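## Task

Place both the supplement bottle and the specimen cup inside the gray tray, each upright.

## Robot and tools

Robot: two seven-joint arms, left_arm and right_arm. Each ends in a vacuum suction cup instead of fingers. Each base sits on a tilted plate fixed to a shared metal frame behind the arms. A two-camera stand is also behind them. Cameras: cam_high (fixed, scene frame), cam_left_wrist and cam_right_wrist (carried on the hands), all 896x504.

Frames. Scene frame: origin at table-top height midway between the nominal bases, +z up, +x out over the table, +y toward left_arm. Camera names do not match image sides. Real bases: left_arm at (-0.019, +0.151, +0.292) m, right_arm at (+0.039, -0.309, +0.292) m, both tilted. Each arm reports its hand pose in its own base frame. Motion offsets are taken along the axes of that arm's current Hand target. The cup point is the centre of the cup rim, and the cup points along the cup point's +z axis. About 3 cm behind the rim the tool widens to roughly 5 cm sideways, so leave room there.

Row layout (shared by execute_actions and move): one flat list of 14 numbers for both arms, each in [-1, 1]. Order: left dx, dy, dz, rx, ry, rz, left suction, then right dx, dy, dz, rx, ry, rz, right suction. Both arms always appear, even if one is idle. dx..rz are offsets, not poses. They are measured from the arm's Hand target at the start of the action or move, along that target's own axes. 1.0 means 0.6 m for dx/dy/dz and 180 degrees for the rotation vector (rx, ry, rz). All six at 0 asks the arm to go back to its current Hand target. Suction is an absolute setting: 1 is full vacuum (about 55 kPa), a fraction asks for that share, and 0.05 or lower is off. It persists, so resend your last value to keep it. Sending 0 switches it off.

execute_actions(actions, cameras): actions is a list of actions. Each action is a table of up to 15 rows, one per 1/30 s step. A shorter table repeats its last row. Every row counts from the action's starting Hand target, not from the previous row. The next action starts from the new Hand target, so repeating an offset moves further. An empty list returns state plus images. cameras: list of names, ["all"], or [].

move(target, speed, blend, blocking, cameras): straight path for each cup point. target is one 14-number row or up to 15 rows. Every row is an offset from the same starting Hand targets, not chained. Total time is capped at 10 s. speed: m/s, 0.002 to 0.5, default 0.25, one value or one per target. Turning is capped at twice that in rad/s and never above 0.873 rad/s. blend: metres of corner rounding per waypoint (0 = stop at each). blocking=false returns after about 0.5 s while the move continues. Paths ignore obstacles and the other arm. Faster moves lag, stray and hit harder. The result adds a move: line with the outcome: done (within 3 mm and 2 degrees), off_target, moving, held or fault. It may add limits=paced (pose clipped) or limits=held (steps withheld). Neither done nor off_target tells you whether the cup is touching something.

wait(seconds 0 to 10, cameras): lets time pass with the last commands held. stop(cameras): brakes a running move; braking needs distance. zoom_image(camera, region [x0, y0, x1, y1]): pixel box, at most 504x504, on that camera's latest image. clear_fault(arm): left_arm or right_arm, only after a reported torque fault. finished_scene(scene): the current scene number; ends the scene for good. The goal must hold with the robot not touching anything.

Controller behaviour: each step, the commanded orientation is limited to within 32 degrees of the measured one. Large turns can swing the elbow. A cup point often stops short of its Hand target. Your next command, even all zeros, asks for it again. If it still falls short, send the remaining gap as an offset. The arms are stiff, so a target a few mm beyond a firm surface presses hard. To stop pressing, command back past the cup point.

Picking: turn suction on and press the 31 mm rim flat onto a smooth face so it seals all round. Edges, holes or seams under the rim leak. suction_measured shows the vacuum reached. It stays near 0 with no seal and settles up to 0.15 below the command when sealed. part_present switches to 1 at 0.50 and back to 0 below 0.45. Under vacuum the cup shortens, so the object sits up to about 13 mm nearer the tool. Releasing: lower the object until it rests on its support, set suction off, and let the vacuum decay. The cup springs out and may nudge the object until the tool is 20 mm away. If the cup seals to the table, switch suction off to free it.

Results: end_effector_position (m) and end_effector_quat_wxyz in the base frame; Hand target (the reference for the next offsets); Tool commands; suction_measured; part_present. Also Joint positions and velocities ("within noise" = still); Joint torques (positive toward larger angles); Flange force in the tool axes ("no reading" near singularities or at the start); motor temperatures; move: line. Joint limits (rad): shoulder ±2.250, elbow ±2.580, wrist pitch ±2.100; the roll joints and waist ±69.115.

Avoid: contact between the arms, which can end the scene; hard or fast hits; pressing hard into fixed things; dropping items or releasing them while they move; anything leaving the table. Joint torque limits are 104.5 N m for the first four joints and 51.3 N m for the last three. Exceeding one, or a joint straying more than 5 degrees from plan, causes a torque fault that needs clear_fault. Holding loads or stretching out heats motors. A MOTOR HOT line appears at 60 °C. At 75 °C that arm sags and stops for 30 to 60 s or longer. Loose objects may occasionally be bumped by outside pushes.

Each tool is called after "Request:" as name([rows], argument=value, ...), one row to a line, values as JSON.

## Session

Request:
execute_actions(actions=[])

Request:
zoom_image(camera="cam_high", region=[300, 140, 660, 340])

Scene clock: 0.00 s.
left_arm: end_effector_position=(+0.5871, -0.1917, +0.3715) suction_measured=0.00 part_present=0 end_effector_quat_wxyz=(+0.056, +0.898, -0.006, +0.437) | right_arm: end_effector_position=(+0.8371, +0.2340, +0.2003) suction_measured=0.01 part_present=0 end_effector_quat_wxyz=(-0.118, +0.750, -0.520, +0.392)
Joint positions: left_arm=[1.237 0.927 -1.74 1.72 -1.565 -0.949 2.365] | right_arm=[-0.449 1.221 -0.097 0.49 3.977 -0.926 1.129]
Joint velocities: within noise
Joint torques (N m): no reading
Motor temperatures (°C): left_arm=[31 21 24 23 30 35 36] | right_arm=[24 19 27 25 29 31 37]
Flange force (N): no reading
Hand target: left_arm +0.5871, -0.1917, +0.3715; +0.056, +0.898, -0.006, +0.437 | right_arm +0.8371, +0.2341, +0.2003; -0.118, +0.750, -0.520, +0.392
Tool commands: left_gripper/suction=+0.0 right_gripper/suction=+0.0
camera_calibration:
cam_left_wrist: T_world_to_cam=[[0.636724, 0.0316943, 0.77044, -0.650348], [-0.078725, -0.991262, 0.10584, -0.12967], [0.767063, -0.128044, -0.628665, -0.127711], [0, 0, 0, 1]] pos_world=[0.501846, -0.124277, 0.434491]
cam_right_wrist: T_world_to_cam=[[0.167519, -0.857373, 0.486672, -0.0401902], [-0.694268, -0.453075, -0.559209, 0.853299], [0.699949, -0.244203, -0.671145, -0.278357], [0, 0, 0, 1]] pos_world=[0.793987, 0.284175, 0.309914]

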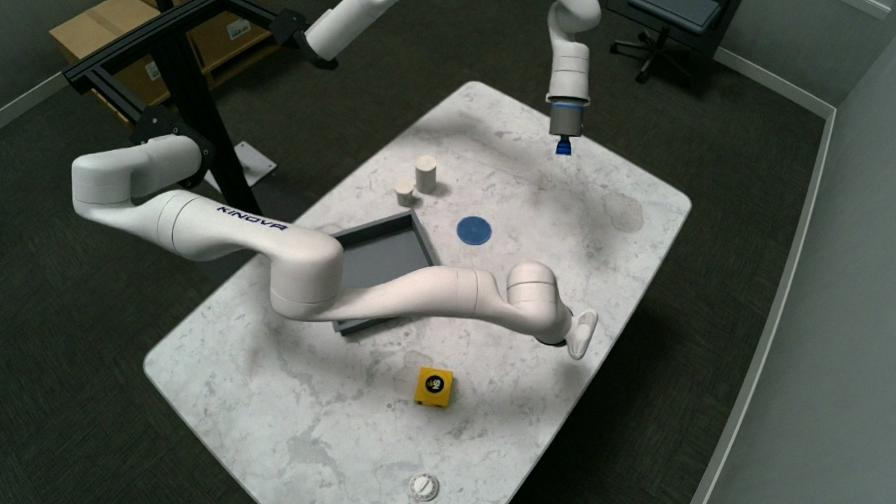

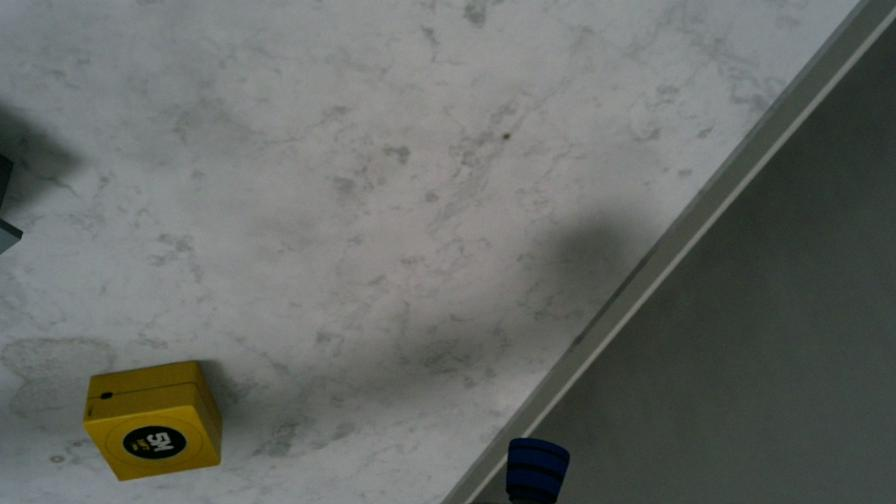

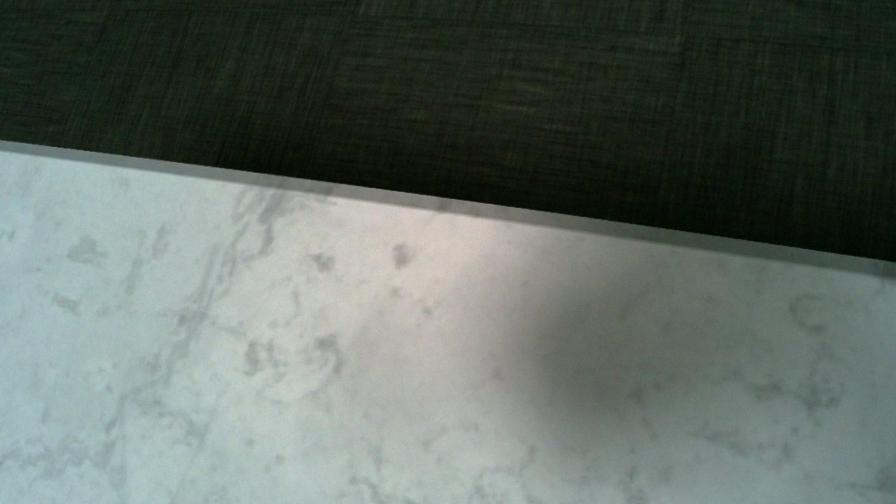

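Scaled by 1.400 from the camera's 896x504 image, which has a finer 1280x720 frame.

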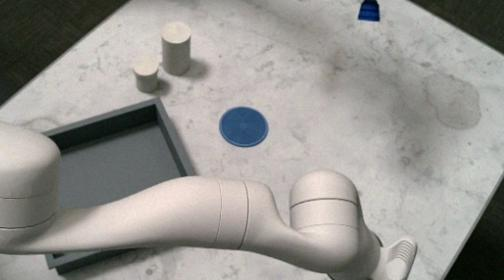

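Request:
move([
  [0,0,0,0,0,0,0,-0.069,0.403,-0.383,-0.048,0.055,0,0],
  [0,0,0,0,0,0,0,-0.505,0.783,-0.4347,-0.0958,0.1103,0,0],
], speed=0.3, blend=[0.08,0], cameras=["cam_high","cam_right_wrist"])

Request:
zoom_image(camera="cam_high", region=[320, 140, 500, 350])

Scene clock: 7.40 s.
left_arm: end_effector_position=(+0.5871, -0.1917, +0.3715) suction_measured=0.00 part_present=0 end_effector_quat_wxyz=(+0.056, +0.898, -0.006, +0.437) | right_arm: end_effector_position=(+0.2828, +0.3558, -0.0413) suction_measured=0.01 part_present=0 end_effector_quat_wxyz=(+0.087, +0.680, -0.585, +0.433)
Joint positions: left_arm=[1.237 0.927 -1.74 1.72 -1.565 -0.949 2.365] | right_arm=[-1.271 1.281 -0.127 1.379 3.953 -1.321 -0.189]
Joint torques (N m): left_arm=[13.21 -3.02 -1.8 -6.32 0.84 -0.75 0.11] | right_arm=[-12.5 -12 -5.6 -5.9 0.13 -0.05 0.2]
Flange force (N): left_arm=[-2.9 -5.0 0.0] | right_arm=[6.4 3.0 1.1]
Hand target: left_arm +0.5871, -0.1917, +0.3715; +0.056, +0.898, -0.006, +0.437 | right_arm +0.2827, +0.3558, -0.0414; +0.087, +0.680, -0.585, +0.433
Off the commanded pose: left_arm 0.000 m, 0 deg | right_arm 0.000 m, 0 deg.
move: done
camera_calibration:
cam_right_wrist: T_world_to_cam=[[-0.0366575, -0.707741, 0.70552, 0.288163], [-0.880214, -0.311406, -0.35812, 0.398978], [0.473159, -0.634136, -0.611548, 0.182586], [0, 0, 0, 1]] pos_world=[0.275357, 0.443973, 0.0512375]
Images, in order (width x height): cam_high 896x504, cam_right_wrist 896x504.

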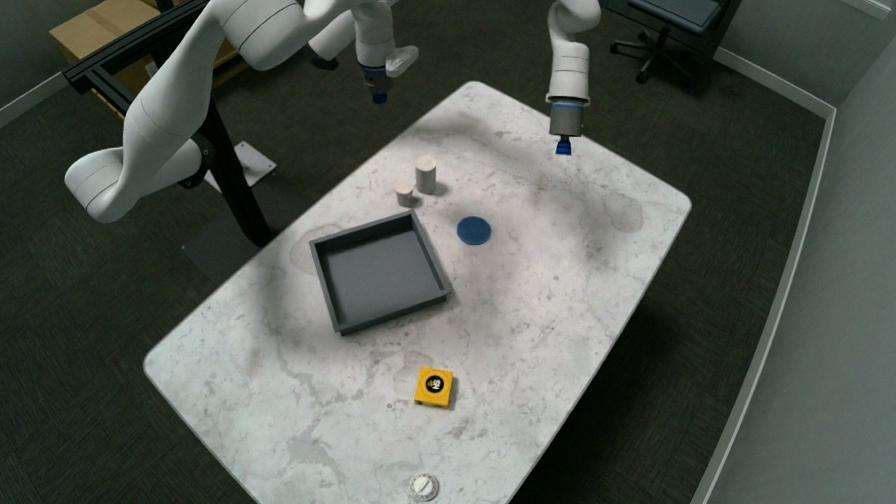

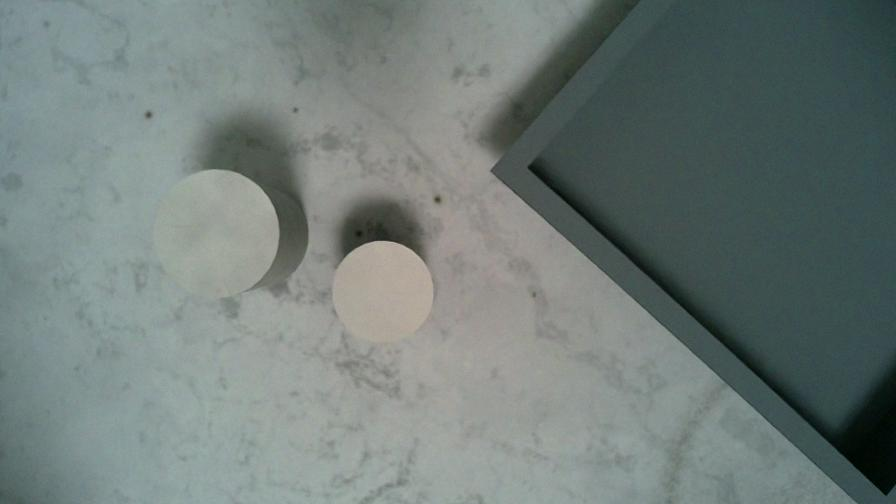

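Scaled by 2.400 from the camera's 896x504 image, which has a finer 1280x720 frame.

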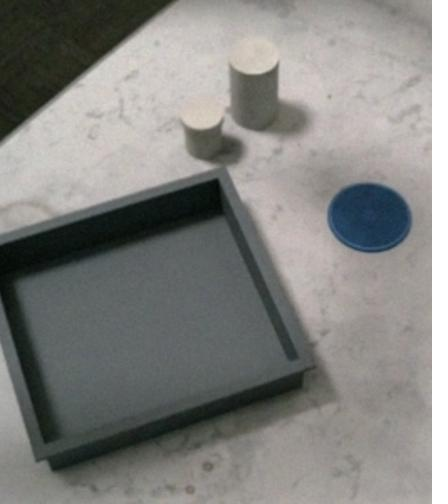

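Request:
move(target=[0,0,0,0,0,0,0,-0.1657,-0.0968,0.409,0,0,0,1], speed=0.2, cameras=["cam_high","cam_right_wrist"])

Request:
zoom_image(camera="cam_high", region=[370, 110, 480, 230])

Scene clock: 16.00 s.
left_arm: end_effector_position=(+0.5871, -0.1917, +0.3715) suction_measured=0.00 part_present=0 end_effector_quat_wxyz=(+0.056, +0.898, -0.006, +0.437) | right_arm: end_effector_position=(+0.4588, +0.2917, -0.2373) suction_measured=0.01 part_present=0 end_effector_quat_wxyz=(+0.087, +0.681, -0.585, +0.433)
Joint positions: left_arm=[1.237 0.927 -1.74 1.72 -1.565 -0.949 2.365] | right_arm=[-1.005 1.758 0.001 0.877 4.095 -1.153 0.012]
Joint torques (N m): left_arm=[13.2 -3.01 -1.77 -6.27 0.85 -0.76 0.11] | right_arm=[-15.06 -14.17 -4.61 -4.99 0.14 -0.1 0.23]
Flange force (N): left_arm=[-2.8 -4.9 -0.1] | right_arm=[10.9 5.2 -2.3]
Hand target: left_arm +0.5871, -0.1917, +0.3715; +0.056, +0.898, -0.006, +0.437 | right_arm +0.4588, +0.2917, -0.2373; +0.087, +0.681, -0.585, +0.433
Off the commanded pose: left_arm 0.000 m, 0 deg | right_arm 0.000 m, 0 deg.
move: done
camera_calibration:
cam_right_wrist: T_world_to_cam=[[-0.0365932, -0.707721, 0.705543, 0.387497], [-0.880175, -0.311511, -0.358123, 0.463832], [0.473236, -0.634107, -0.61152, -0.0611186], [0, 0, 0, 1]] pos_world=[0.451356, 0.379973, -0.144663]
Images, in order (width x height): cam_high 896x504, cam_right_wrist 896x504.

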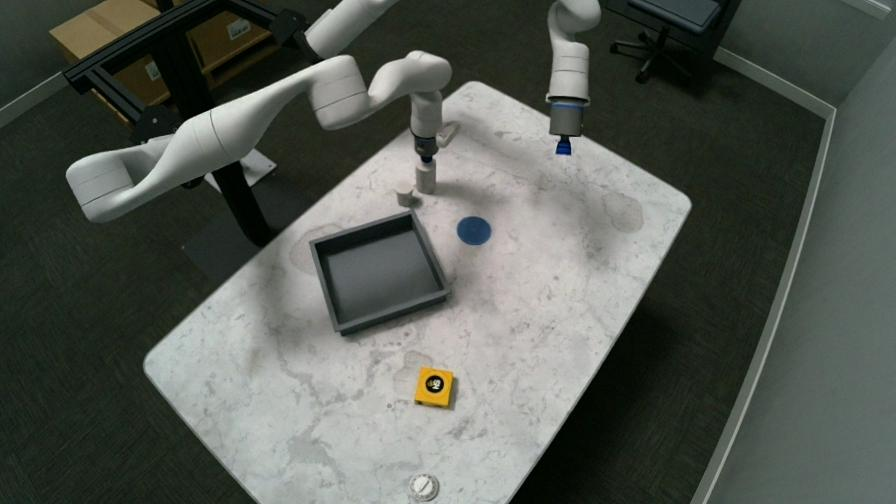

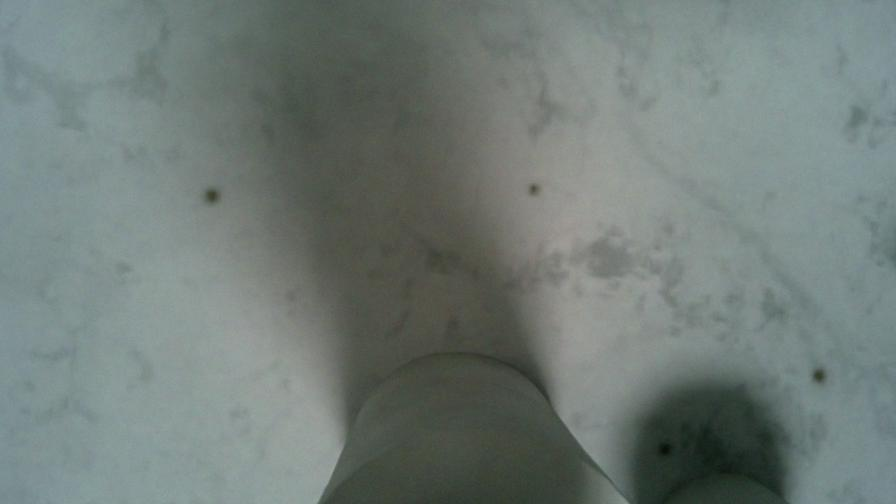

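Scaled by 4.200 from the camera's 896x504 image, which has a finer 1280x720 frame.

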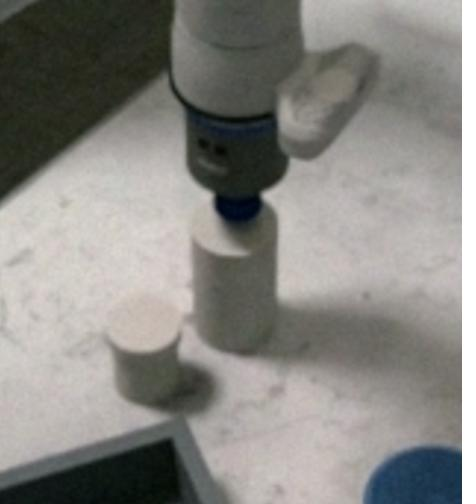

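Request:
move(target=[0,0,0,0,0,0,0,0,-0.003,0.0167,0,0,0,1], speed=0.03)

Request:
move(target=[0,0,0,0,0,0,0,0,0,0.013,0,0,0,1], speed=0.03)

Request:
wait(seconds=0.3)

Scene clock: 18.33 s.
left_arm: end_effector_position=(+0.5871, -0.1917, +0.3715) suction_measured=0.00 part_present=0 end_effector_quat_wxyz=(+0.056, +0.898, -0.006, +0.437) | right_arm: end_effector_position=(+0.4652, +0.2860, -0.2427) suction_measured=0.15 part_present=0 end_effector_quat_wxyz=(+0.087, +0.680, -0.585, +0.433)
Joint positions: left_arm=[1.237 0.927 -1.74 1.72 -1.565 -0.949 2.365] | right_arm=[-0.992 1.771 0.006 0.863 4.1 -1.145 0.018]
Joint torques (N m): left_arm=[13.16 -3 -1.8 -6.31 0.82 -0.76 0.12] | right_arm=[-15.44 -14.52 -4.69 -4.98 0.18 -0.04 0.17]
Flange force (N): left_arm=[-3.0 -5.0 -0.1] | right_arm=[9.8 4.7 -1.5]
Hand target: left_arm +0.5871, -0.1917, +0.3715; +0.056, +0.898, -0.006, +0.437 | right_arm +0.4652, +0.2860, -0.2427; +0.087, +0.680, -0.585, +0.433
Off the commanded pose: left_arm 0.000 m, 0 deg | right_arm 0.000 m, 0 deg.
move: done

Scene clock: 19.03 s.
left_arm: end_effector_position=(+0.5871, -0.1917, +0.3715) suction_measured=0.00 part_present=0 end_effector_quat_wxyz=(+0.056, +0.898, -0.006, +0.437) | right_arm: end_effector_position=(+0.4690, +0.2811, -0.2474) suction_measured=0.95 part_present=1 end_effector_quat_wxyz=(+0.087, +0.680, -0.585, +0.433)
Joint positions: left_arm=[1.237 0.927 -1.74 1.72 -1.565 -0.949 2.365] | right_arm=[-0.983 1.782 0.011 0.856 4.104 -1.137 0.02]
Joint torques (N m): left_arm=[13.18 -3.03 -1.8 -6.29 0.84 -0.75 0.11] | right_arm=[-15.48 -14.39 -4.71 -4.9 0.13 -0.05 0.24]
Flange force (N): left_arm=[-2.8 -4.9 0.0] | right_arm=[10.2 4.8 -1.7]
Hand target: left_arm +0.5871, -0.1917, +0.3715; +0.056, +0.898, -0.006, +0.437 | right_arm +0.4690, +0.2811, -0.2475; +0.087, +0.680, -0.585, +0.433
Off the commanded pose: left_arm 0.000 m, 0 deg | right_arm 0.000 m, 0 deg.
move: done

Scene clock: 19.33 s.
left_arm: end_effector_position=(+0.5871, -0.1917, +0.3715) suction_measured=0.00 part_present=0 end_effector_quat_wxyz=(+0.056, +0.898, -0.006, +0.437) | right_arm: end_effector_position=(+0.4690, +0.2811, -0.2475) suction_measured=0.99 part_present=1 end_effector_quat_wxyz=(+0.087, +0.680, -0.585, +0.433)
Joint positions: left_arm=[1.237 0.927 -1.74 1.72 -1.565 -0.949 2.365] | right_arm=[-0.983 1.782 0.011 0.856 4.104 -1.137 0.02]
Joint torques (N m): left_arm=[13.15 -3.03 -1.78 -6.32 0.84 -0.74 0.11] | right_arm=[-15.37 -14.3 -4.62 -4.85 0.12 -0.05 0.22]
Flange force (N): left_arm=[-3.0 -4.9 -0.2] | right_arm=[10.0 4.7 -1.9]
Hand target: left_arm +0.5871, -0.1917, +0.3715; +0.056, +0.898, -0.006, +0.437 | right_arm +0.4690, +0.2811, -0.2475; +0.087, +0.680, -0.585, +0.433
Tool commands: left_gripper/suction=+0.0 right_gripper/suction=+1.0
Off the commanded pose: left_arm 0.000 m, 0 deg | right_arm 0.000 m, 0 deg.
wait: 0.30 s; at rest by 0.17 s

Request:
move([
  [0,0,0,0,0,0,0,0,0,-0.217,0,0,0,1],
  [0,0,0,0,0,0,0,0.538,0.0195,-0.217,0,0,0,1],
], speed=[0.15,0.25], blend=[0.03,0], cameras=["cam_high","cam_right_wrist"])

Request:
zoom_image(camera="cam_high", region=[300, 160, 480, 350])

Scene clock: 23.30 s.
left_arm: end_effector_position=(+0.5871, -0.1917, +0.3715) suction_measured=0.00 part_present=0 end_effector_quat_wxyz=(+0.056, +0.898, -0.006, +0.437) | right_arm: end_effector_position=(+0.3764, +0.1261, +0.0503) suction_measured=0.99 part_present=1 end_effector_quat_wxyz=(+0.087, +0.680, -0.585, +0.433)
Joint positions: left_arm=[1.237 0.927 -1.74 1.72 -1.565 -0.949 2.365] | right_arm=[-1.005 0.95 0.071 2.062 4.296 -0.906 -0.331]
Joint torques (N m): left_arm=[13.2 -3.04 -1.77 -6.34 0.86 -0.75 0.14] | right_arm=[-11.27 -7.87 -5.41 -3.46 0.16 -0.05 0.26]
Flange force (N): left_arm=[-3.0 -5.0 -0.1] | right_arm=[4.2 3.9 0.5]
Hand target: left_arm +0.5871, -0.1917, +0.3715; +0.056, +0.898, -0.006, +0.437 | right_arm +0.3764, +0.1261, +0.0503; +0.087, +0.681, -0.585, +0.433
Off the commanded pose: left_arm 0.000 m, 0 deg | right_arm 0.000 m, 0 deg.
move: done
camera_calibration:
cam_right_wrist: T_world_to_cam=[[-0.0365956, -0.707719, 0.705546, 0.0643729], [-0.880217, -0.311455, -0.35807, 0.442799], [0.473159, -0.634137, -0.611548, 0.0487327], [0, 0, 0, 1]] pos_world=[0.369057, 0.214373, 0.142937]
Images, in order (width x height): cam_high 896x504, cam_right_wrist 896x504.

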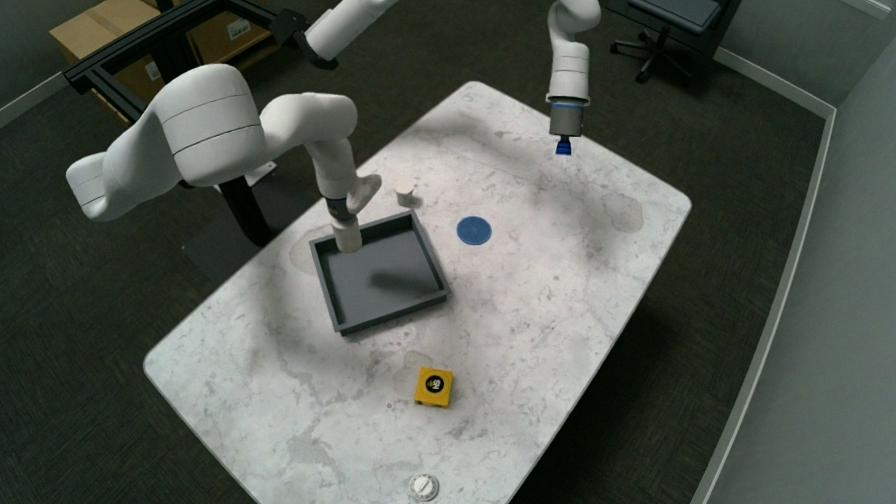

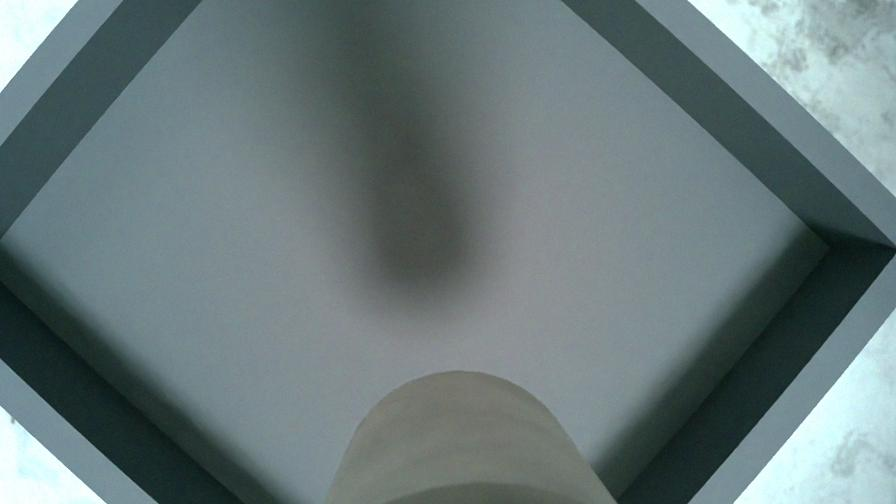

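Scaled by 2.653 from the camera's 896x504 image, which has a finer 1280x720 frame.

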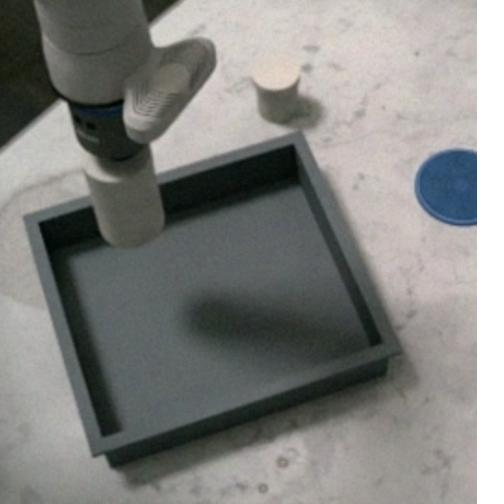

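Request:
move([
  [0,0,0,0,0,0,0,0,0,0.15,0,0,0,1],
  [0,0,0,0,0,0,0,0,0,0.205,0,0,0,1],
], speed=[0.15,0.03])

Request:
move(target=[0,0,0,0,0,0,0,0,0,0.005,0,0,0,1], speed=0.015, cameras=["cam_right_wrist"])

Scene clock: 27.70 s.
left_arm: end_effector_position=(+0.5871, -0.1917, +0.3715) suction_measured=0.00 part_present=0 end_effector_quat_wxyz=(+0.056, +0.898, -0.006, +0.437) | right_arm: end_effector_position=(+0.4364, +0.0494, -0.0247) suction_measured=0.99 part_present=1 end_effector_quat_wxyz=(+0.087, +0.681, -0.585, +0.433)
Joint positions: left_arm=[1.237 0.927 -1.74 1.72 -1.565 -0.949 2.365] | right_arm=[-0.847 1.166 0.196 2.031 4.64 -0.731 -0.555]
Joint torques (N m): left_arm=[13.19 -3.02 -1.83 -6.31 0.86 -0.78 0.11] | right_arm=[-12.09 -9.01 -4.95 -1.3 0.06 -0.08 0.18]
Flange force (N): left_arm=[-2.9 -5.0 0.0] | right_arm=[3.8 2.7 -1.0]
Hand target: left_arm +0.5871, -0.1917, +0.3715; +0.056, +0.898, -0.006, +0.437 | right_arm +0.4364, +0.0494, -0.0248; +0.087, +0.681, -0.585, +0.433
Off the commanded pose: left_arm 0.000 m, 0 deg | right_arm 0.000 m, 0 deg.
move: done

Scene clock: 28.40 s.
left_arm: end_effector_position=(+0.5871, -0.1917, +0.3715) suction_measured=0.00 part_present=0 end_effector_quat_wxyz=(+0.056, +0.898, -0.006, +0.437) | right_arm: end_effector_position=(+0.4378, +0.0475, -0.0266) suction_measured=0.98 part_present=1 end_effector_quat_wxyz=(+0.087, +0.680, -0.585, +0.433)
Joint positions: left_arm=[1.237 0.927 -1.74 1.72 -1.565 -0.949 2.365] | right_arm=[-0.843 1.171 0.198 2.028 4.648 -0.728 -0.56]
Joint torques (N m): left_arm=[13.14 -3.07 -1.83 -6.36 0.86 -0.73 0.11] | right_arm=[-12.08 -8.95 -5 -1.24 0.17 -0.09 0.18]
Flange force (N): left_arm=[-3.1 -4.9 -0.1] | right_arm=[3.6 2.3 -1.5]
Hand target: left_arm +0.5871, -0.1917, +0.3715; +0.056, +0.898, -0.006, +0.437 | right_arm +0.4378, +0.0475, -0.0266; +0.087, +0.681, -0.585, +0.433
Off the commanded pose: left_arm 0.000 m, 0 deg | right_arm 0.000 m, 0 deg.
move: done
camera_calibration:
cam_right_wrist: T_world_to_cam=[[-0.0365956, -0.707719, 0.705546, 0.0651788], [-0.880217, -0.311455, -0.35807, 0.444797], [0.473159, -0.634137, -0.611548, -0.0772539], [0, 0, 0, 1]] pos_world=[0.430457, 0.135673, 0.0660375]
Images, in order (width x height): cam_right_wrist 896x504.

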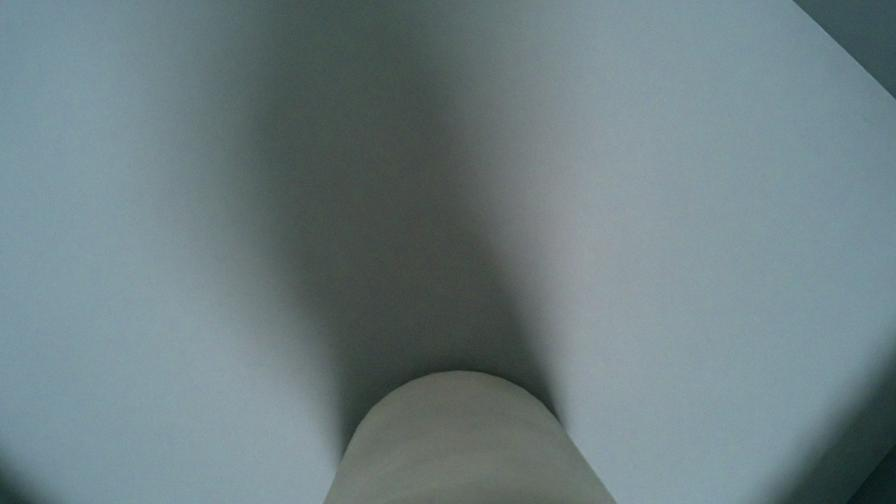

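Very close. Small steps.

Request:
move(target=[0,0,0,0,0,0,0,0,0,0.0035,0,0,0,1], speed=0.015)

Request:
move(target=[0,0,0,0,0,0,0,0,0,0.0035,0,0,0,1], speed=0.015)

Scene clock: 30.20 s.
left_arm: end_effector_position=(+0.5871, -0.1917, +0.3715) suction_measured=0.00 part_present=0 end_effector_quat_wxyz=(+0.056, +0.898, -0.006, +0.437) | right_arm: end_effector_position=(+0.4388, +0.0462, -0.0279) suction_measured=0.98 part_present=1 end_effector_quat_wxyz=(+0.087, +0.680, -0.585, +0.433)
Joint positions: left_arm=[1.237 0.927 -1.74 1.72 -1.565 -0.949 2.365] | right_arm=[-0.84 1.175 0.2 2.027 4.654 -0.726 -0.564]
Joint torques (N m): left_arm=[13.21 -3.05 -1.8 -6.32 0.84 -0.75 0.11] | right_arm=[-12.05 -8.99 -4.98 -1.25 0.11 -0.08 0.22]
Flange force (N): left_arm=[-2.9 -5.0 0.0] | right_arm=[3.8 2.8 -1.3]
Hand target: left_arm +0.5871, -0.1917, +0.3715; +0.056, +0.898, -0.006, +0.437 | right_arm +0.4388, +0.0462, -0.0279; +0.087, +0.680, -0.585, +0.433
Off the commanded pose: left_arm 0.000 m, 0 deg | right_arm 0.000 m, 0 deg.
move: done

Scene clock: 30.90 s.
left_arm: end_effector_position=(+0.5871, -0.1917, +0.3715) suction_measured=0.00 part_present=0 end_effector_quat_wxyz=(+0.056, +0.898, -0.006, +0.437) | right_arm: end_effector_position=(+0.4399, +0.0449, -0.0291) suction_measured=0.99 part_present=1 end_effector_quat_wxyz=(+0.087, +0.680, -0.585, +0.433)
Joint positions: left_arm=[1.237 0.927 -1.74 1.72 -1.565 -0.949 2.365] | right_arm=[-0.837 1.178 0.202 2.025 4.66 -0.724 -0.567]
Joint torques (N m): left_arm=[13.19 -2.99 -1.83 -6.32 0.87 -0.74 0.12] | right_arm=[-12.12 -9.06 -5.02 -1.21 0.08 -0.07 0.25]
Flange force (N): left_arm=[-2.9 -5.0 -0.1] | right_arm=[3.9 2.9 -1.1]
Hand target: left_arm +0.5871, -0.1917, +0.3715; +0.056, +0.898, -0.006, +0.437 | right_arm +0.4399, +0.0449, -0.0292; +0.087, +0.680, -0.585, +0.433
Off the commanded pose: left_arm 0.000 m, 0 deg | right_arm 0.000 m, 0 deg.
move: done

Request:
move(target=[0,0,0,0,0,0,0,0,0,0.0035,0,0,0,1], speed=0.015)

Request:
move(target=[0,0,0,0,0,0,0,0,0,0.0035,0,0,0,1], speed=0.015)

Scene clock: 32.67 s.
left_arm: end_effector_position=(+0.5871, -0.1917, +0.3715) suction_measured=0.00 part_present=0 end_effector_quat_wxyz=(+0.056, +0.898, -0.006, +0.437) | right_arm: end_effector_position=(+0.4409, +0.0435, -0.0304) suction_measured=0.99 part_present=1 end_effector_quat_wxyz=(+0.087, +0.680, -0.585, +0.433)
Joint positions: left_arm=[1.237 0.927 -1.74 1.72 -1.565 -0.949 2.365] | right_arm=[-0.833 1.182 0.203 2.023 4.665 -0.723 -0.571]
Joint torques (N m): left_arm=[13.16 -3.04 -1.8 -6.29 0.86 -0.74 0.08] | right_arm=[-12.17 -9.1 -4.93 -1.22 0.08 -0.11 0.2]
Flange force (N): left_arm=[-2.8 -4.8 -0.1] | right_arm=[3.8 2.8 -1.1]
Hand target: left_arm +0.5871, -0.1917, +0.3715; +0.056, +0.898, -0.006, +0.437 | right_arm +0.4409, +0.0435, -0.0304; +0.087, +0.680, -0.585, +0.433
Off the commanded pose: left_arm 0.000 m, 0 deg | right_arm 0.000 m, 0 deg.
move: done

Scene clock: 33.37 s.
left_arm: end_effector_position=(+0.5871, -0.1917, +0.3715) suction_measured=0.00 part_present=0 end_effector_quat_wxyz=(+0.056, +0.898, -0.006, +0.437) | right_arm: end_effector_position=(+0.4419, +0.0424, -0.0317) suction_measured=1.00 part_present=1 end_effector_quat_wxyz=(+0.087, +0.681, -0.585, +0.433)
Joint positions: left_arm=[1.237 0.927 -1.74 1.72 -1.565 -0.949 2.365] | right_arm=[-0.83 1.186 0.205 2.021 4.671 -0.721 -0.574]
Joint torques (N m): left_arm=[13.2 -3.04 -1.81 -6.34 0.83 -0.74 0.09] | right_arm=[5.23 5.27 5.7 -3.97 1.3 0.63 0.26]
Flange force (N): left_arm=[-2.9 -4.9 0.0] | right_arm=[8.2 7.3 -66.8]
Hand target: left_arm +0.5871, -0.1917, +0.3715; +0.056, +0.898, -0.006, +0.437 | right_arm +0.4419, +0.0422, -0.0317; +0.087, +0.680, -0.585, +0.433
Off the commanded pose: left_arm 0.000 m, 0 deg | right_arm 0.000 m, 0 deg.
move: done

Request:
move(target=[0,0,0,0,0,0,0,0,0,-0.0045,0,0,0,1], speed=0.02)

Request:
execute_actions([
  [[0,0,0,0,0,0,0,0,0,0,0,0,0,0]],
  [[0,0,0,0,0,0,0,0,0,0,0,0,0,0]],
])

Request:
move([
  [0,0,0,0,0,0,0,0,0,-0.05,0,0,0,0],
  [0,0,0,0,0,0,0,0,0,-0.18,0,0,0,0],
  [0,0,0,0,0,0,0,-0.4158,0.0303,-0.18,0,0,0,0],
  [0,0,0,0,0,0,0,-0.4158,0.0303,0.012,0,0,0,0],
], speed=[0.05,0.2,0.28,0.15], blend=[0.005,0.02,0.02,0], cameras=["cam_high","cam_right_wrist"])

Request:
zoom_image(camera="cam_high", region=[340, 140, 460, 260])

Scene clock: 36.43 s.
left_arm: end_effector_position=(+0.5871, -0.1917, +0.3715) suction_measured=0.00 part_present=0 end_effector_quat_wxyz=(+0.056, +0.898, -0.006, +0.437) | right_arm: end_effector_position=(+0.4406, +0.0439, -0.0301) suction_measured=0.99 part_present=1 end_effector_quat_wxyz=(+0.087, +0.680, -0.585, +0.433)
Joint positions: left_arm=[1.237 0.927 -1.74 1.72 -1.565 -0.949 2.365] | right_arm=[-0.834 1.181 0.203 2.024 4.664 -0.723 -0.57]
Joint torques (N m): left_arm=[13.18 -3.06 -1.8 -6.31 0.85 -0.74 0.11] | right_arm=[-12.26 -9.19 -4.92 -1.26 0.15 -0.07 0.21]
Flange force (N): left_arm=[-2.9 -4.9 0.0] | right_arm=[3.6 2.8 -1.0]
Hand target: left_arm +0.5871, -0.1917, +0.3715; +0.056, +0.898, -0.006, +0.437 | right_arm +0.4406, +0.0439, -0.0301; +0.087, +0.680, -0.585, +0.433
Off the commanded pose: left_arm 0.000 m, 0 deg | right_arm 0.000 m, 0 deg.
move: done

Scene clock: 37.63 s.
left_arm: end_effector_position=(+0.5871, -0.1917, +0.3715) suction_measured=0.00 part_present=0 end_effector_quat_wxyz=(+0.056, +0.898, -0.006, +0.437) | right_arm: end_effector_position=(+0.4406, +0.0439, -0.0301) suction_measured=0.01 part_present=0 end_effector_quat_wxyz=(+0.087, +0.680, -0.585, +0.433)
Joint positions: left_arm=[1.237 0.927 -1.74 1.72 -1.565 -0.949 2.365] | right_arm=[-0.834 1.181 0.203 2.024 4.664 -0.723 -0.57]
Joint torques (N m): left_arm=[13.16 -3.02 -1.8 -6.32 0.84 -0.77 0.1] | right_arm=[-9.69 -6.97 -3.58 -1.57 0.28 0.1 0.25]
Hand target: left_arm +0.5871, -0.1917, +0.3715; +0.056, +0.898, -0.006, +0.437 | right_arm +0.4406, +0.0439, -0.0301; +0.087, +0.680, -0.585, +0.433
Off the commanded pose: left_arm 0.000 m, 0 deg | right_arm 0.000 m, 0 deg.

Scene clock: 40.63 s.
left_arm: end_effector_position=(+0.5871, -0.1917, +0.3715) suction_measured=0.00 part_present=0 end_effector_quat_wxyz=(+0.056, +0.898, -0.006, +0.437) | right_arm: end_effector_position=(+0.4429, +0.2139, -0.2137) suction_measured=0.01 part_present=0 end_effector_quat_wxyz=(+0.087, +0.680, -0.585, +0.433)
Joint positions: left_arm=[1.237 0.927 -1.74 1.72 -1.565 -0.949 2.365] | right_arm=[-0.978 1.63 0.052 1.277 4.214 -0.96 -0.22]
Joint torques (N m): left_arm=[13.18 -3.04 -1.81 -6.3 0.82 -0.75 0.1] | right_arm=[-14.13 -12.67 -5.46 -3.97 0.13 -0.04 0.29]
Flange force (N): left_arm=[-2.9 -4.9 0.0] | right_arm=[7.8 3.8 -2.2]
Hand target: left_arm +0.5871, -0.1917, +0.3715; +0.056, +0.898, -0.006, +0.437 | right_arm +0.4430, +0.2139, -0.2137; +0.087, +0.680, -0.585, +0.433
Off the commanded pose: left_arm 0.000 m, 0 deg | right_arm 0.000 m, 0 deg.
move: done
camera_calibration:
cam_right_wrist: T_world_to_cam=[[-0.0366575, -0.707741, 0.70552, 0.315239], [-0.880214, -0.311406, -0.35812, 0.43406], [0.473159, -0.634136, -0.611548, -0.0886289], [0, 0, 0, 1]] pos_world=[0.435557, 0.302073, -0.121163]
Images, in order (width x height): cam_high 896x504, cam_right_wrist 896x504.

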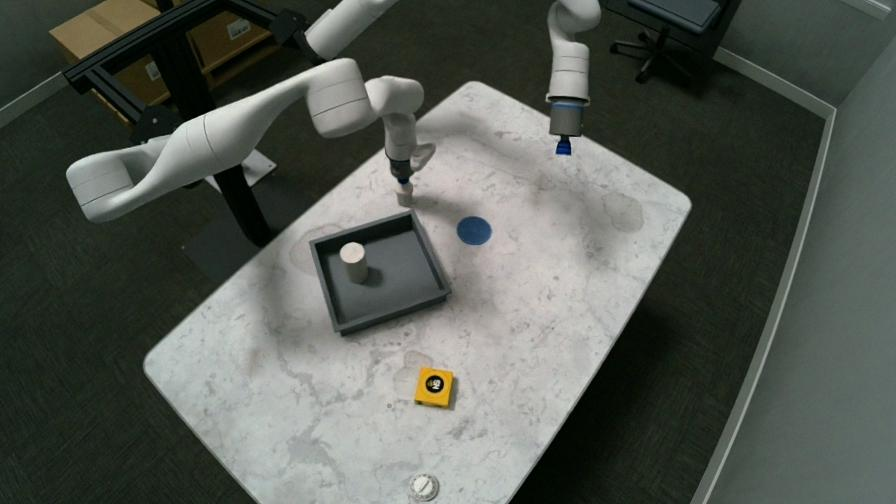

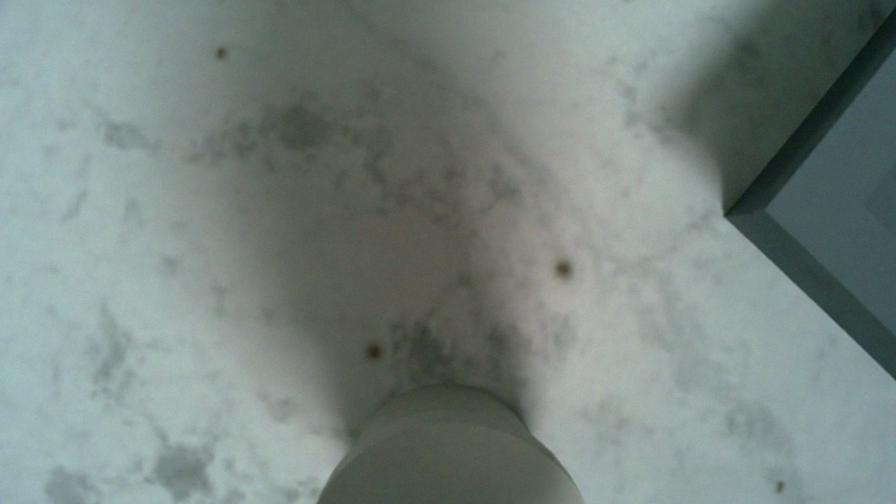

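Scaled by 4.200 from the camera's 896x504 image, which has a finer 1280x720 frame.

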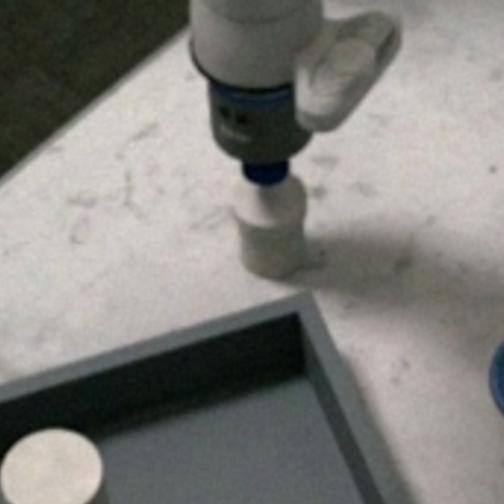

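Request:
move(target=[0,0,0,0,0,0,0,0,-0.009,0.022,0,0,0,1], speed=0.04)

Request:
move(target=[0,0,0,0,0,0,0,0,0,0.013,0,0,0,1], speed=0.03, cameras=["cam_high"])

Request:
zoom_image(camera="cam_high", region=[340, 140, 460, 260])

Scene clock: 42.87 s.
left_arm: end_effector_position=(+0.5871, -0.1917, +0.3715) suction_measured=0.00 part_present=0 end_effector_quat_wxyz=(+0.056, +0.898, -0.006, +0.437) | right_arm: end_effector_position=(+0.4541, +0.2072, -0.2197) suction_measured=0.01 part_present=0 end_effector_quat_wxyz=(+0.087, +0.680, -0.585, +0.433)
Joint positions: left_arm=[1.237 0.927 -1.74 1.72 -1.565 -0.949 2.365] | right_arm=[-0.958 1.646 0.061 1.254 4.222 -0.951 -0.206]
Joint torques (N m): left_arm=[13.18 -3.06 -1.8 -6.31 0.87 -0.75 0.12] | right_arm=[-14.22 -12.69 -5.43 -3.69 0.16 -0.04 0.21]
Flange force (N): left_arm=[-2.9 -4.9 -0.1] | right_arm=[6.7 3.2 -2.1]
Hand target: left_arm +0.5871, -0.1917, +0.3715; +0.056, +0.898, -0.006, +0.437 | right_arm +0.4541, +0.2072, -0.2197; +0.087, +0.680, -0.585, +0.433
Off the commanded pose: left_arm 0.000 m, 0 deg | right_arm 0.000 m, 0 deg.
move: done

Scene clock: 43.57 s.
left_arm: end_effector_position=(+0.5871, -0.1917, +0.3715) suction_measured=0.00 part_present=0 end_effector_quat_wxyz=(+0.056, +0.898, -0.006, +0.437) | right_arm: end_effector_position=(+0.4579, +0.2024, -0.2245) suction_measured=0.16 part_present=0 end_effector_quat_wxyz=(+0.087, +0.680, -0.585, +0.433)
Joint positions: left_arm=[1.237 0.927 -1.74 1.72 -1.565 -0.949 2.365] | right_arm=[-0.949 1.657 0.067 1.247 4.228 -0.943 -0.206]
Joint torques (N m): left_arm=[13.18 -3.04 -1.8 -6.29 0.83 -0.74 0.12] | right_arm=[-14.31 -12.75 -5.3 -3.76 0.15 -0.05 0.24]
Flange force (N): left_arm=[-2.9 -5.0 0.0] | right_arm=[7.1 3.6 -2.2]
Hand target: left_arm +0.5871, -0.1917, +0.3715; +0.056, +0.898, -0.006, +0.437 | right_arm +0.4579, +0.2024, -0.2245; +0.087, +0.680, -0.585, +0.433
Off the commanded pose: left_arm 0.000 m, 0 deg | right_arm 0.000 m, 0 deg.
move: done
Images, in order (width x height): cam_high 896x504.

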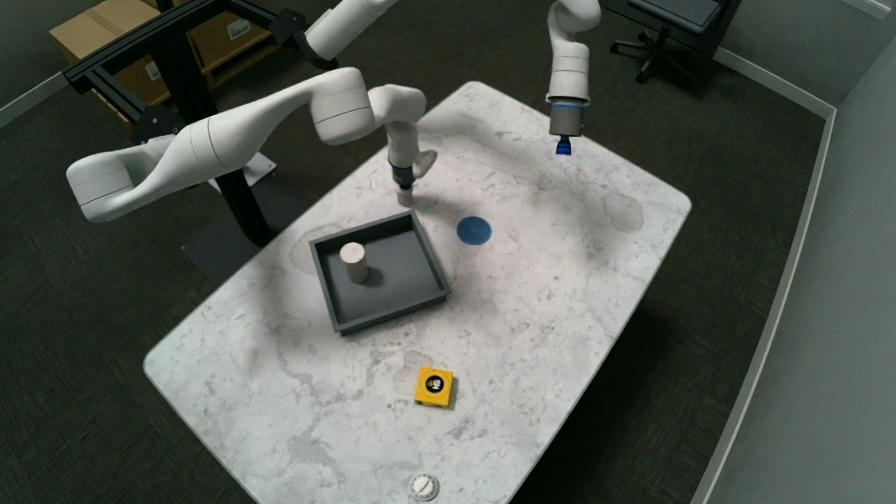

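Scaled by 4.200 from the camera's 896x504 image, which has a finer 1280x720 frame.

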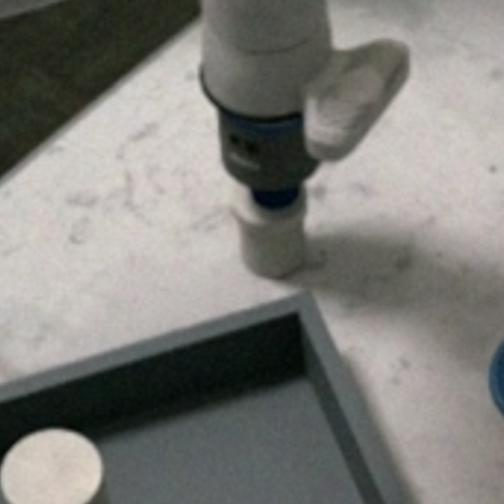

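Request:
move(target=[0,0,0,0,0,0,0,0,0.003,0.012,0,0,0,1], speed=0.03)

Request:
wait(seconds=0.3)

Scene clock: 44.97 s.
left_arm: end_effector_position=(+0.5871, -0.1917, +0.3715) suction_measured=0.00 part_present=0 end_effector_quat_wxyz=(+0.056, +0.898, -0.006, +0.437) | right_arm: end_effector_position=(+0.4598, +0.1973, -0.2295) suction_measured=0.98 part_present=1 end_effector_quat_wxyz=(+0.087, +0.680, -0.585, +0.433)
Joint positions: left_arm=[1.237 0.927 -1.74 1.72 -1.565 -0.949 2.365] | right_arm=[-0.943 1.669 0.072 1.243 4.234 -0.934 -0.211]
Joint torques (N m): left_arm=[13.2 -3.06 -1.84 -6.31 0.83 -0.74 0.12] | right_arm=[-14.42 -12.75 -5.46 -3.8 0.17 -0.05 0.24]
Flange force (N): left_arm=[-3.0 -5.0 0.1] | right_arm=[7.5 3.6 -2.0]
Hand target: left_arm +0.5871, -0.1917, +0.3715; +0.056, +0.898, -0.006, +0.437 | right_arm +0.4598, +0.1973, -0.2296; +0.087, +0.680, -0.585, +0.433
Off the commanded pose: left_arm 0.000 m, 0 deg | right_arm 0.000 m, 0 deg.
move: done

Scene clock: 45.27 s.
left_arm: end_effector_position=(+0.5871, -0.1917, +0.3715) suction_measured=0.00 part_present=0 end_effector_quat_wxyz=(+0.056, +0.898, -0.006, +0.437) | right_arm: end_effector_position=(+0.4598, +0.1973, -0.2296) suction_measured=0.98 part_present=1 end_effector_quat_wxyz=(+0.087, +0.680, -0.585, +0.433)
Joint positions: left_arm=[1.237 0.927 -1.74 1.72 -1.565 -0.949 2.365] | right_arm=[-0.943 1.669 0.072 1.243 4.234 -0.934 -0.211]
Joint torques (N m): left_arm=[13.18 -3.07 -1.84 -6.35 0.84 -0.75 0.1] | right_arm=[-14.37 -12.81 -5.49 -3.69 0.12 -0.03 0.18]
Flange force (N): left_arm=[-3.1 -5.0 0.0] | right_arm=[6.9 3.3 -1.8]
Hand target: left_arm +0.5871, -0.1917, +0.3715; +0.056, +0.898, -0.006, +0.437 | right_arm +0.4598, +0.1973, -0.2296; +0.087, +0.680, -0.585, +0.433
Tool commands: left_gripper/suction=+0.0 right_gripper/suction=+1.0
Off the commanded pose: left_arm 0.000 m, 0 deg | right_arm 0.000 m, 0 deg.
wait: 0.30 s; at rest by 0.17 s

Request:
move([
  [0,0,0,0,0,0,0,0,0,-0.217,0,0,0,1],
  [0,0,0,0,0,0,0,0.3225,-0.1577,-0.217,0,0,0,1],
  [0,0,0,0,0,0,0,0.3225,-0.1577,-0.05,0,0,0,1],
], speed=[0.15,0.25,0.12], blend=[0.03,0.01,0], cameras=["cam_high","cam_right_wrist"])

Request:
zoom_image(camera="cam_high", region=[300, 160, 480, 350])

Scene clock: 49.87 s.
left_arm: end_effector_position=(+0.5871, -0.1917, +0.3715) suction_measured=0.00 part_present=0 end_effector_quat_wxyz=(+0.056, +0.898, -0.006, +0.437) | right_arm: end_effector_position=(+0.5163, +0.1050, -0.0409) suction_measured=0.98 part_present=1 end_effector_quat_wxyz=(+0.087, +0.681, -0.585, +0.433)
Joint positions: left_arm=[1.237 0.927 -1.74 1.72 -1.565 -0.949 2.365] | right_arm=[-0.786 1.223 0.16 1.685 4.4 -0.811 -0.168]
Joint torques (N m): left_arm=[13.21 -3.02 -1.8 -6.27 0.84 -0.75 0.11] | right_arm=[-13.98 -10.43 -5.63 -2.63 0.14 -0.06 0.14]
Flange force (N): left_arm=[-2.7 -4.9 0.0] | right_arm=[4.4 4.2 -1.3]
Hand target: left_arm +0.5871, -0.1917, +0.3715; +0.056, +0.898, -0.006, +0.437 | right_arm +0.5163, +0.1050, -0.0409; +0.087, +0.681, -0.585, +0.433
Off the commanded pose: left_arm 0.000 m, 0 deg | right_arm 0.000 m, 0 deg.
move: done
camera_calibration:
cam_right_wrist: T_world_to_cam=[[-0.0364998, -0.707741, 0.705529, 0.118858], [-0.880205, -0.311526, -0.358039, 0.526564], [0.473189, -0.634078, -0.611586, -0.0867176], [0, 0, 0, 1]] pos_world=[0.508857, 0.193173, 0.0516376]
Images, in order (width x height): cam_high 896x504, cam_right_wrist 896x504.

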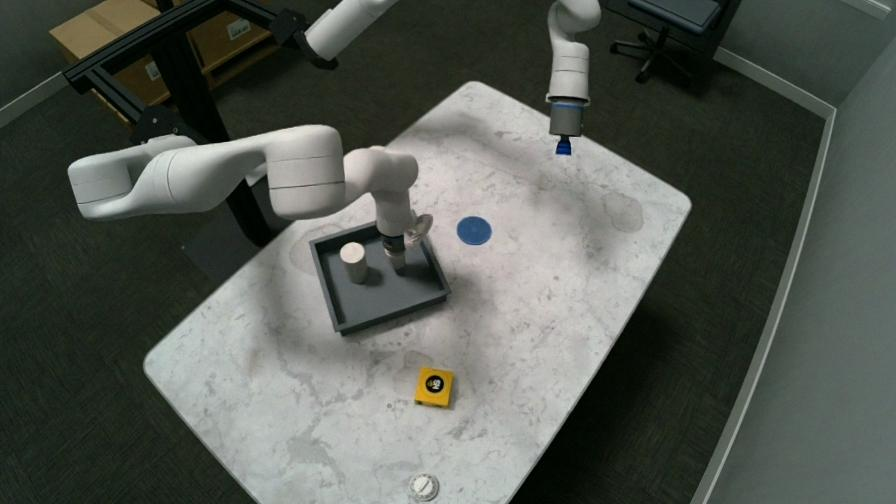

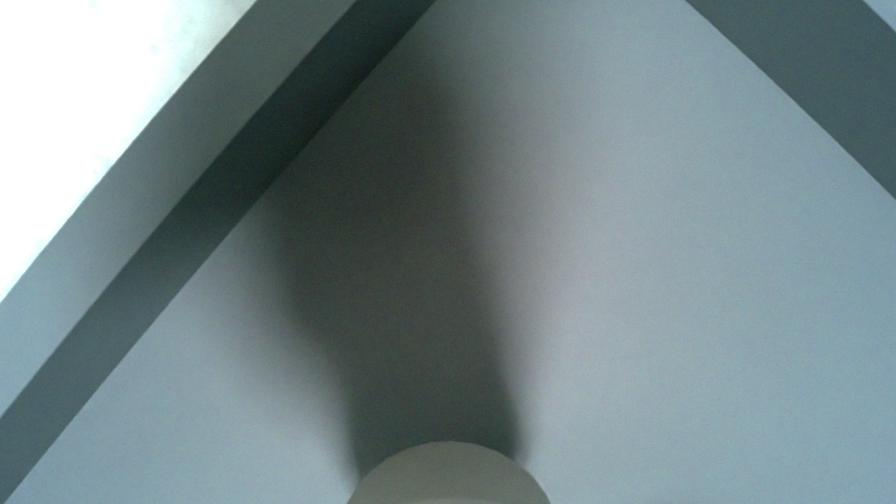

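Scaled by 2.653 from the camera's 896x504 image, which has a finer 1280x720 frame.

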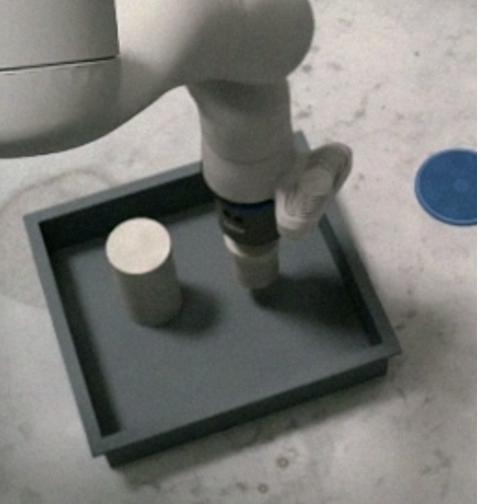

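Request:
move([
  [0,0,0,0,0,0,0,0,0,0.035,0,0,0,1],
  [0,0,0,0,0,0,0,0,0,0.0545,0,0,0,1],
], speed=[0.1,0.025])

Request:
move(target=[0,0,0,0,0,0,0,0,0,0.004,0,0,0,1], speed=0.015)

Scene clock: 52.13 s.
left_arm: end_effector_position=(+0.5871, -0.1917, +0.3715) suction_measured=0.00 part_present=0 end_effector_quat_wxyz=(+0.056, +0.898, -0.006, +0.437) | right_arm: end_effector_position=(+0.5322, +0.0846, -0.0609) suction_measured=0.99 part_present=1 end_effector_quat_wxyz=(+0.087, +0.681, -0.585, +0.433)
Joint positions: left_arm=[1.237 0.927 -1.74 1.72 -1.565 -0.949 2.365] | right_arm=[-0.748 1.274 0.185 1.655 4.446 -0.77 -0.189]
Joint torques (N m): left_arm=[13.19 -3.06 -1.8 -6.3 0.87 -0.78 0.13] | right_arm=[-11.69 -8.51 -4.2 -2.73 0.42 0.42 0.18]
Flange force (N): left_arm=[-2.9 -4.9 0.0] | right_arm=[5.6 5.3 -10.0]
Hand target: left_arm +0.5871, -0.1917, +0.3715; +0.056, +0.898, -0.006, +0.437 | right_arm +0.5322, +0.0846, -0.0609; +0.087, +0.680, -0.585, +0.433
Off the commanded pose: left_arm 0.000 m, 0 deg | right_arm 0.000 m, 0 deg.
move: done

Scene clock: 52.83 s.
left_arm: end_effector_position=(+0.5871, -0.1917, +0.3715) suction_measured=0.00 part_present=0 end_effector_quat_wxyz=(+0.056, +0.898, -0.006, +0.437) | right_arm: end_effector_position=(+0.5333, +0.0832, -0.0623) suction_measured=1.00 part_present=1 end_effector_quat_wxyz=(+0.087, +0.681, -0.585, +0.433)
Joint positions: left_arm=[1.237 0.927 -1.74 1.72 -1.565 -0.949 2.365] | right_arm=[-0.745 1.278 0.187 1.652 4.449 -0.768 -0.19]
Joint torques (N m): left_arm=[13.21 -3.06 -1.83 -6.34 0.85 -0.75 0.12] | right_arm=[8.79 7.45 7.04 -3.41 1.81 1.75 0.25]
Flange force (N): left_arm=[-3.0 -5.0 0.1] | right_arm=[11.0 11.9 -72.0]
Hand target: left_arm +0.5871, -0.1917, +0.3715; +0.056, +0.898, -0.006, +0.437 | right_arm +0.5334, +0.0831, -0.0624; +0.087, +0.680, -0.585, +0.433
Off the commanded pose: left_arm 0.000 m, 0 deg | right_arm 0.000 m, 0 deg.
move: done


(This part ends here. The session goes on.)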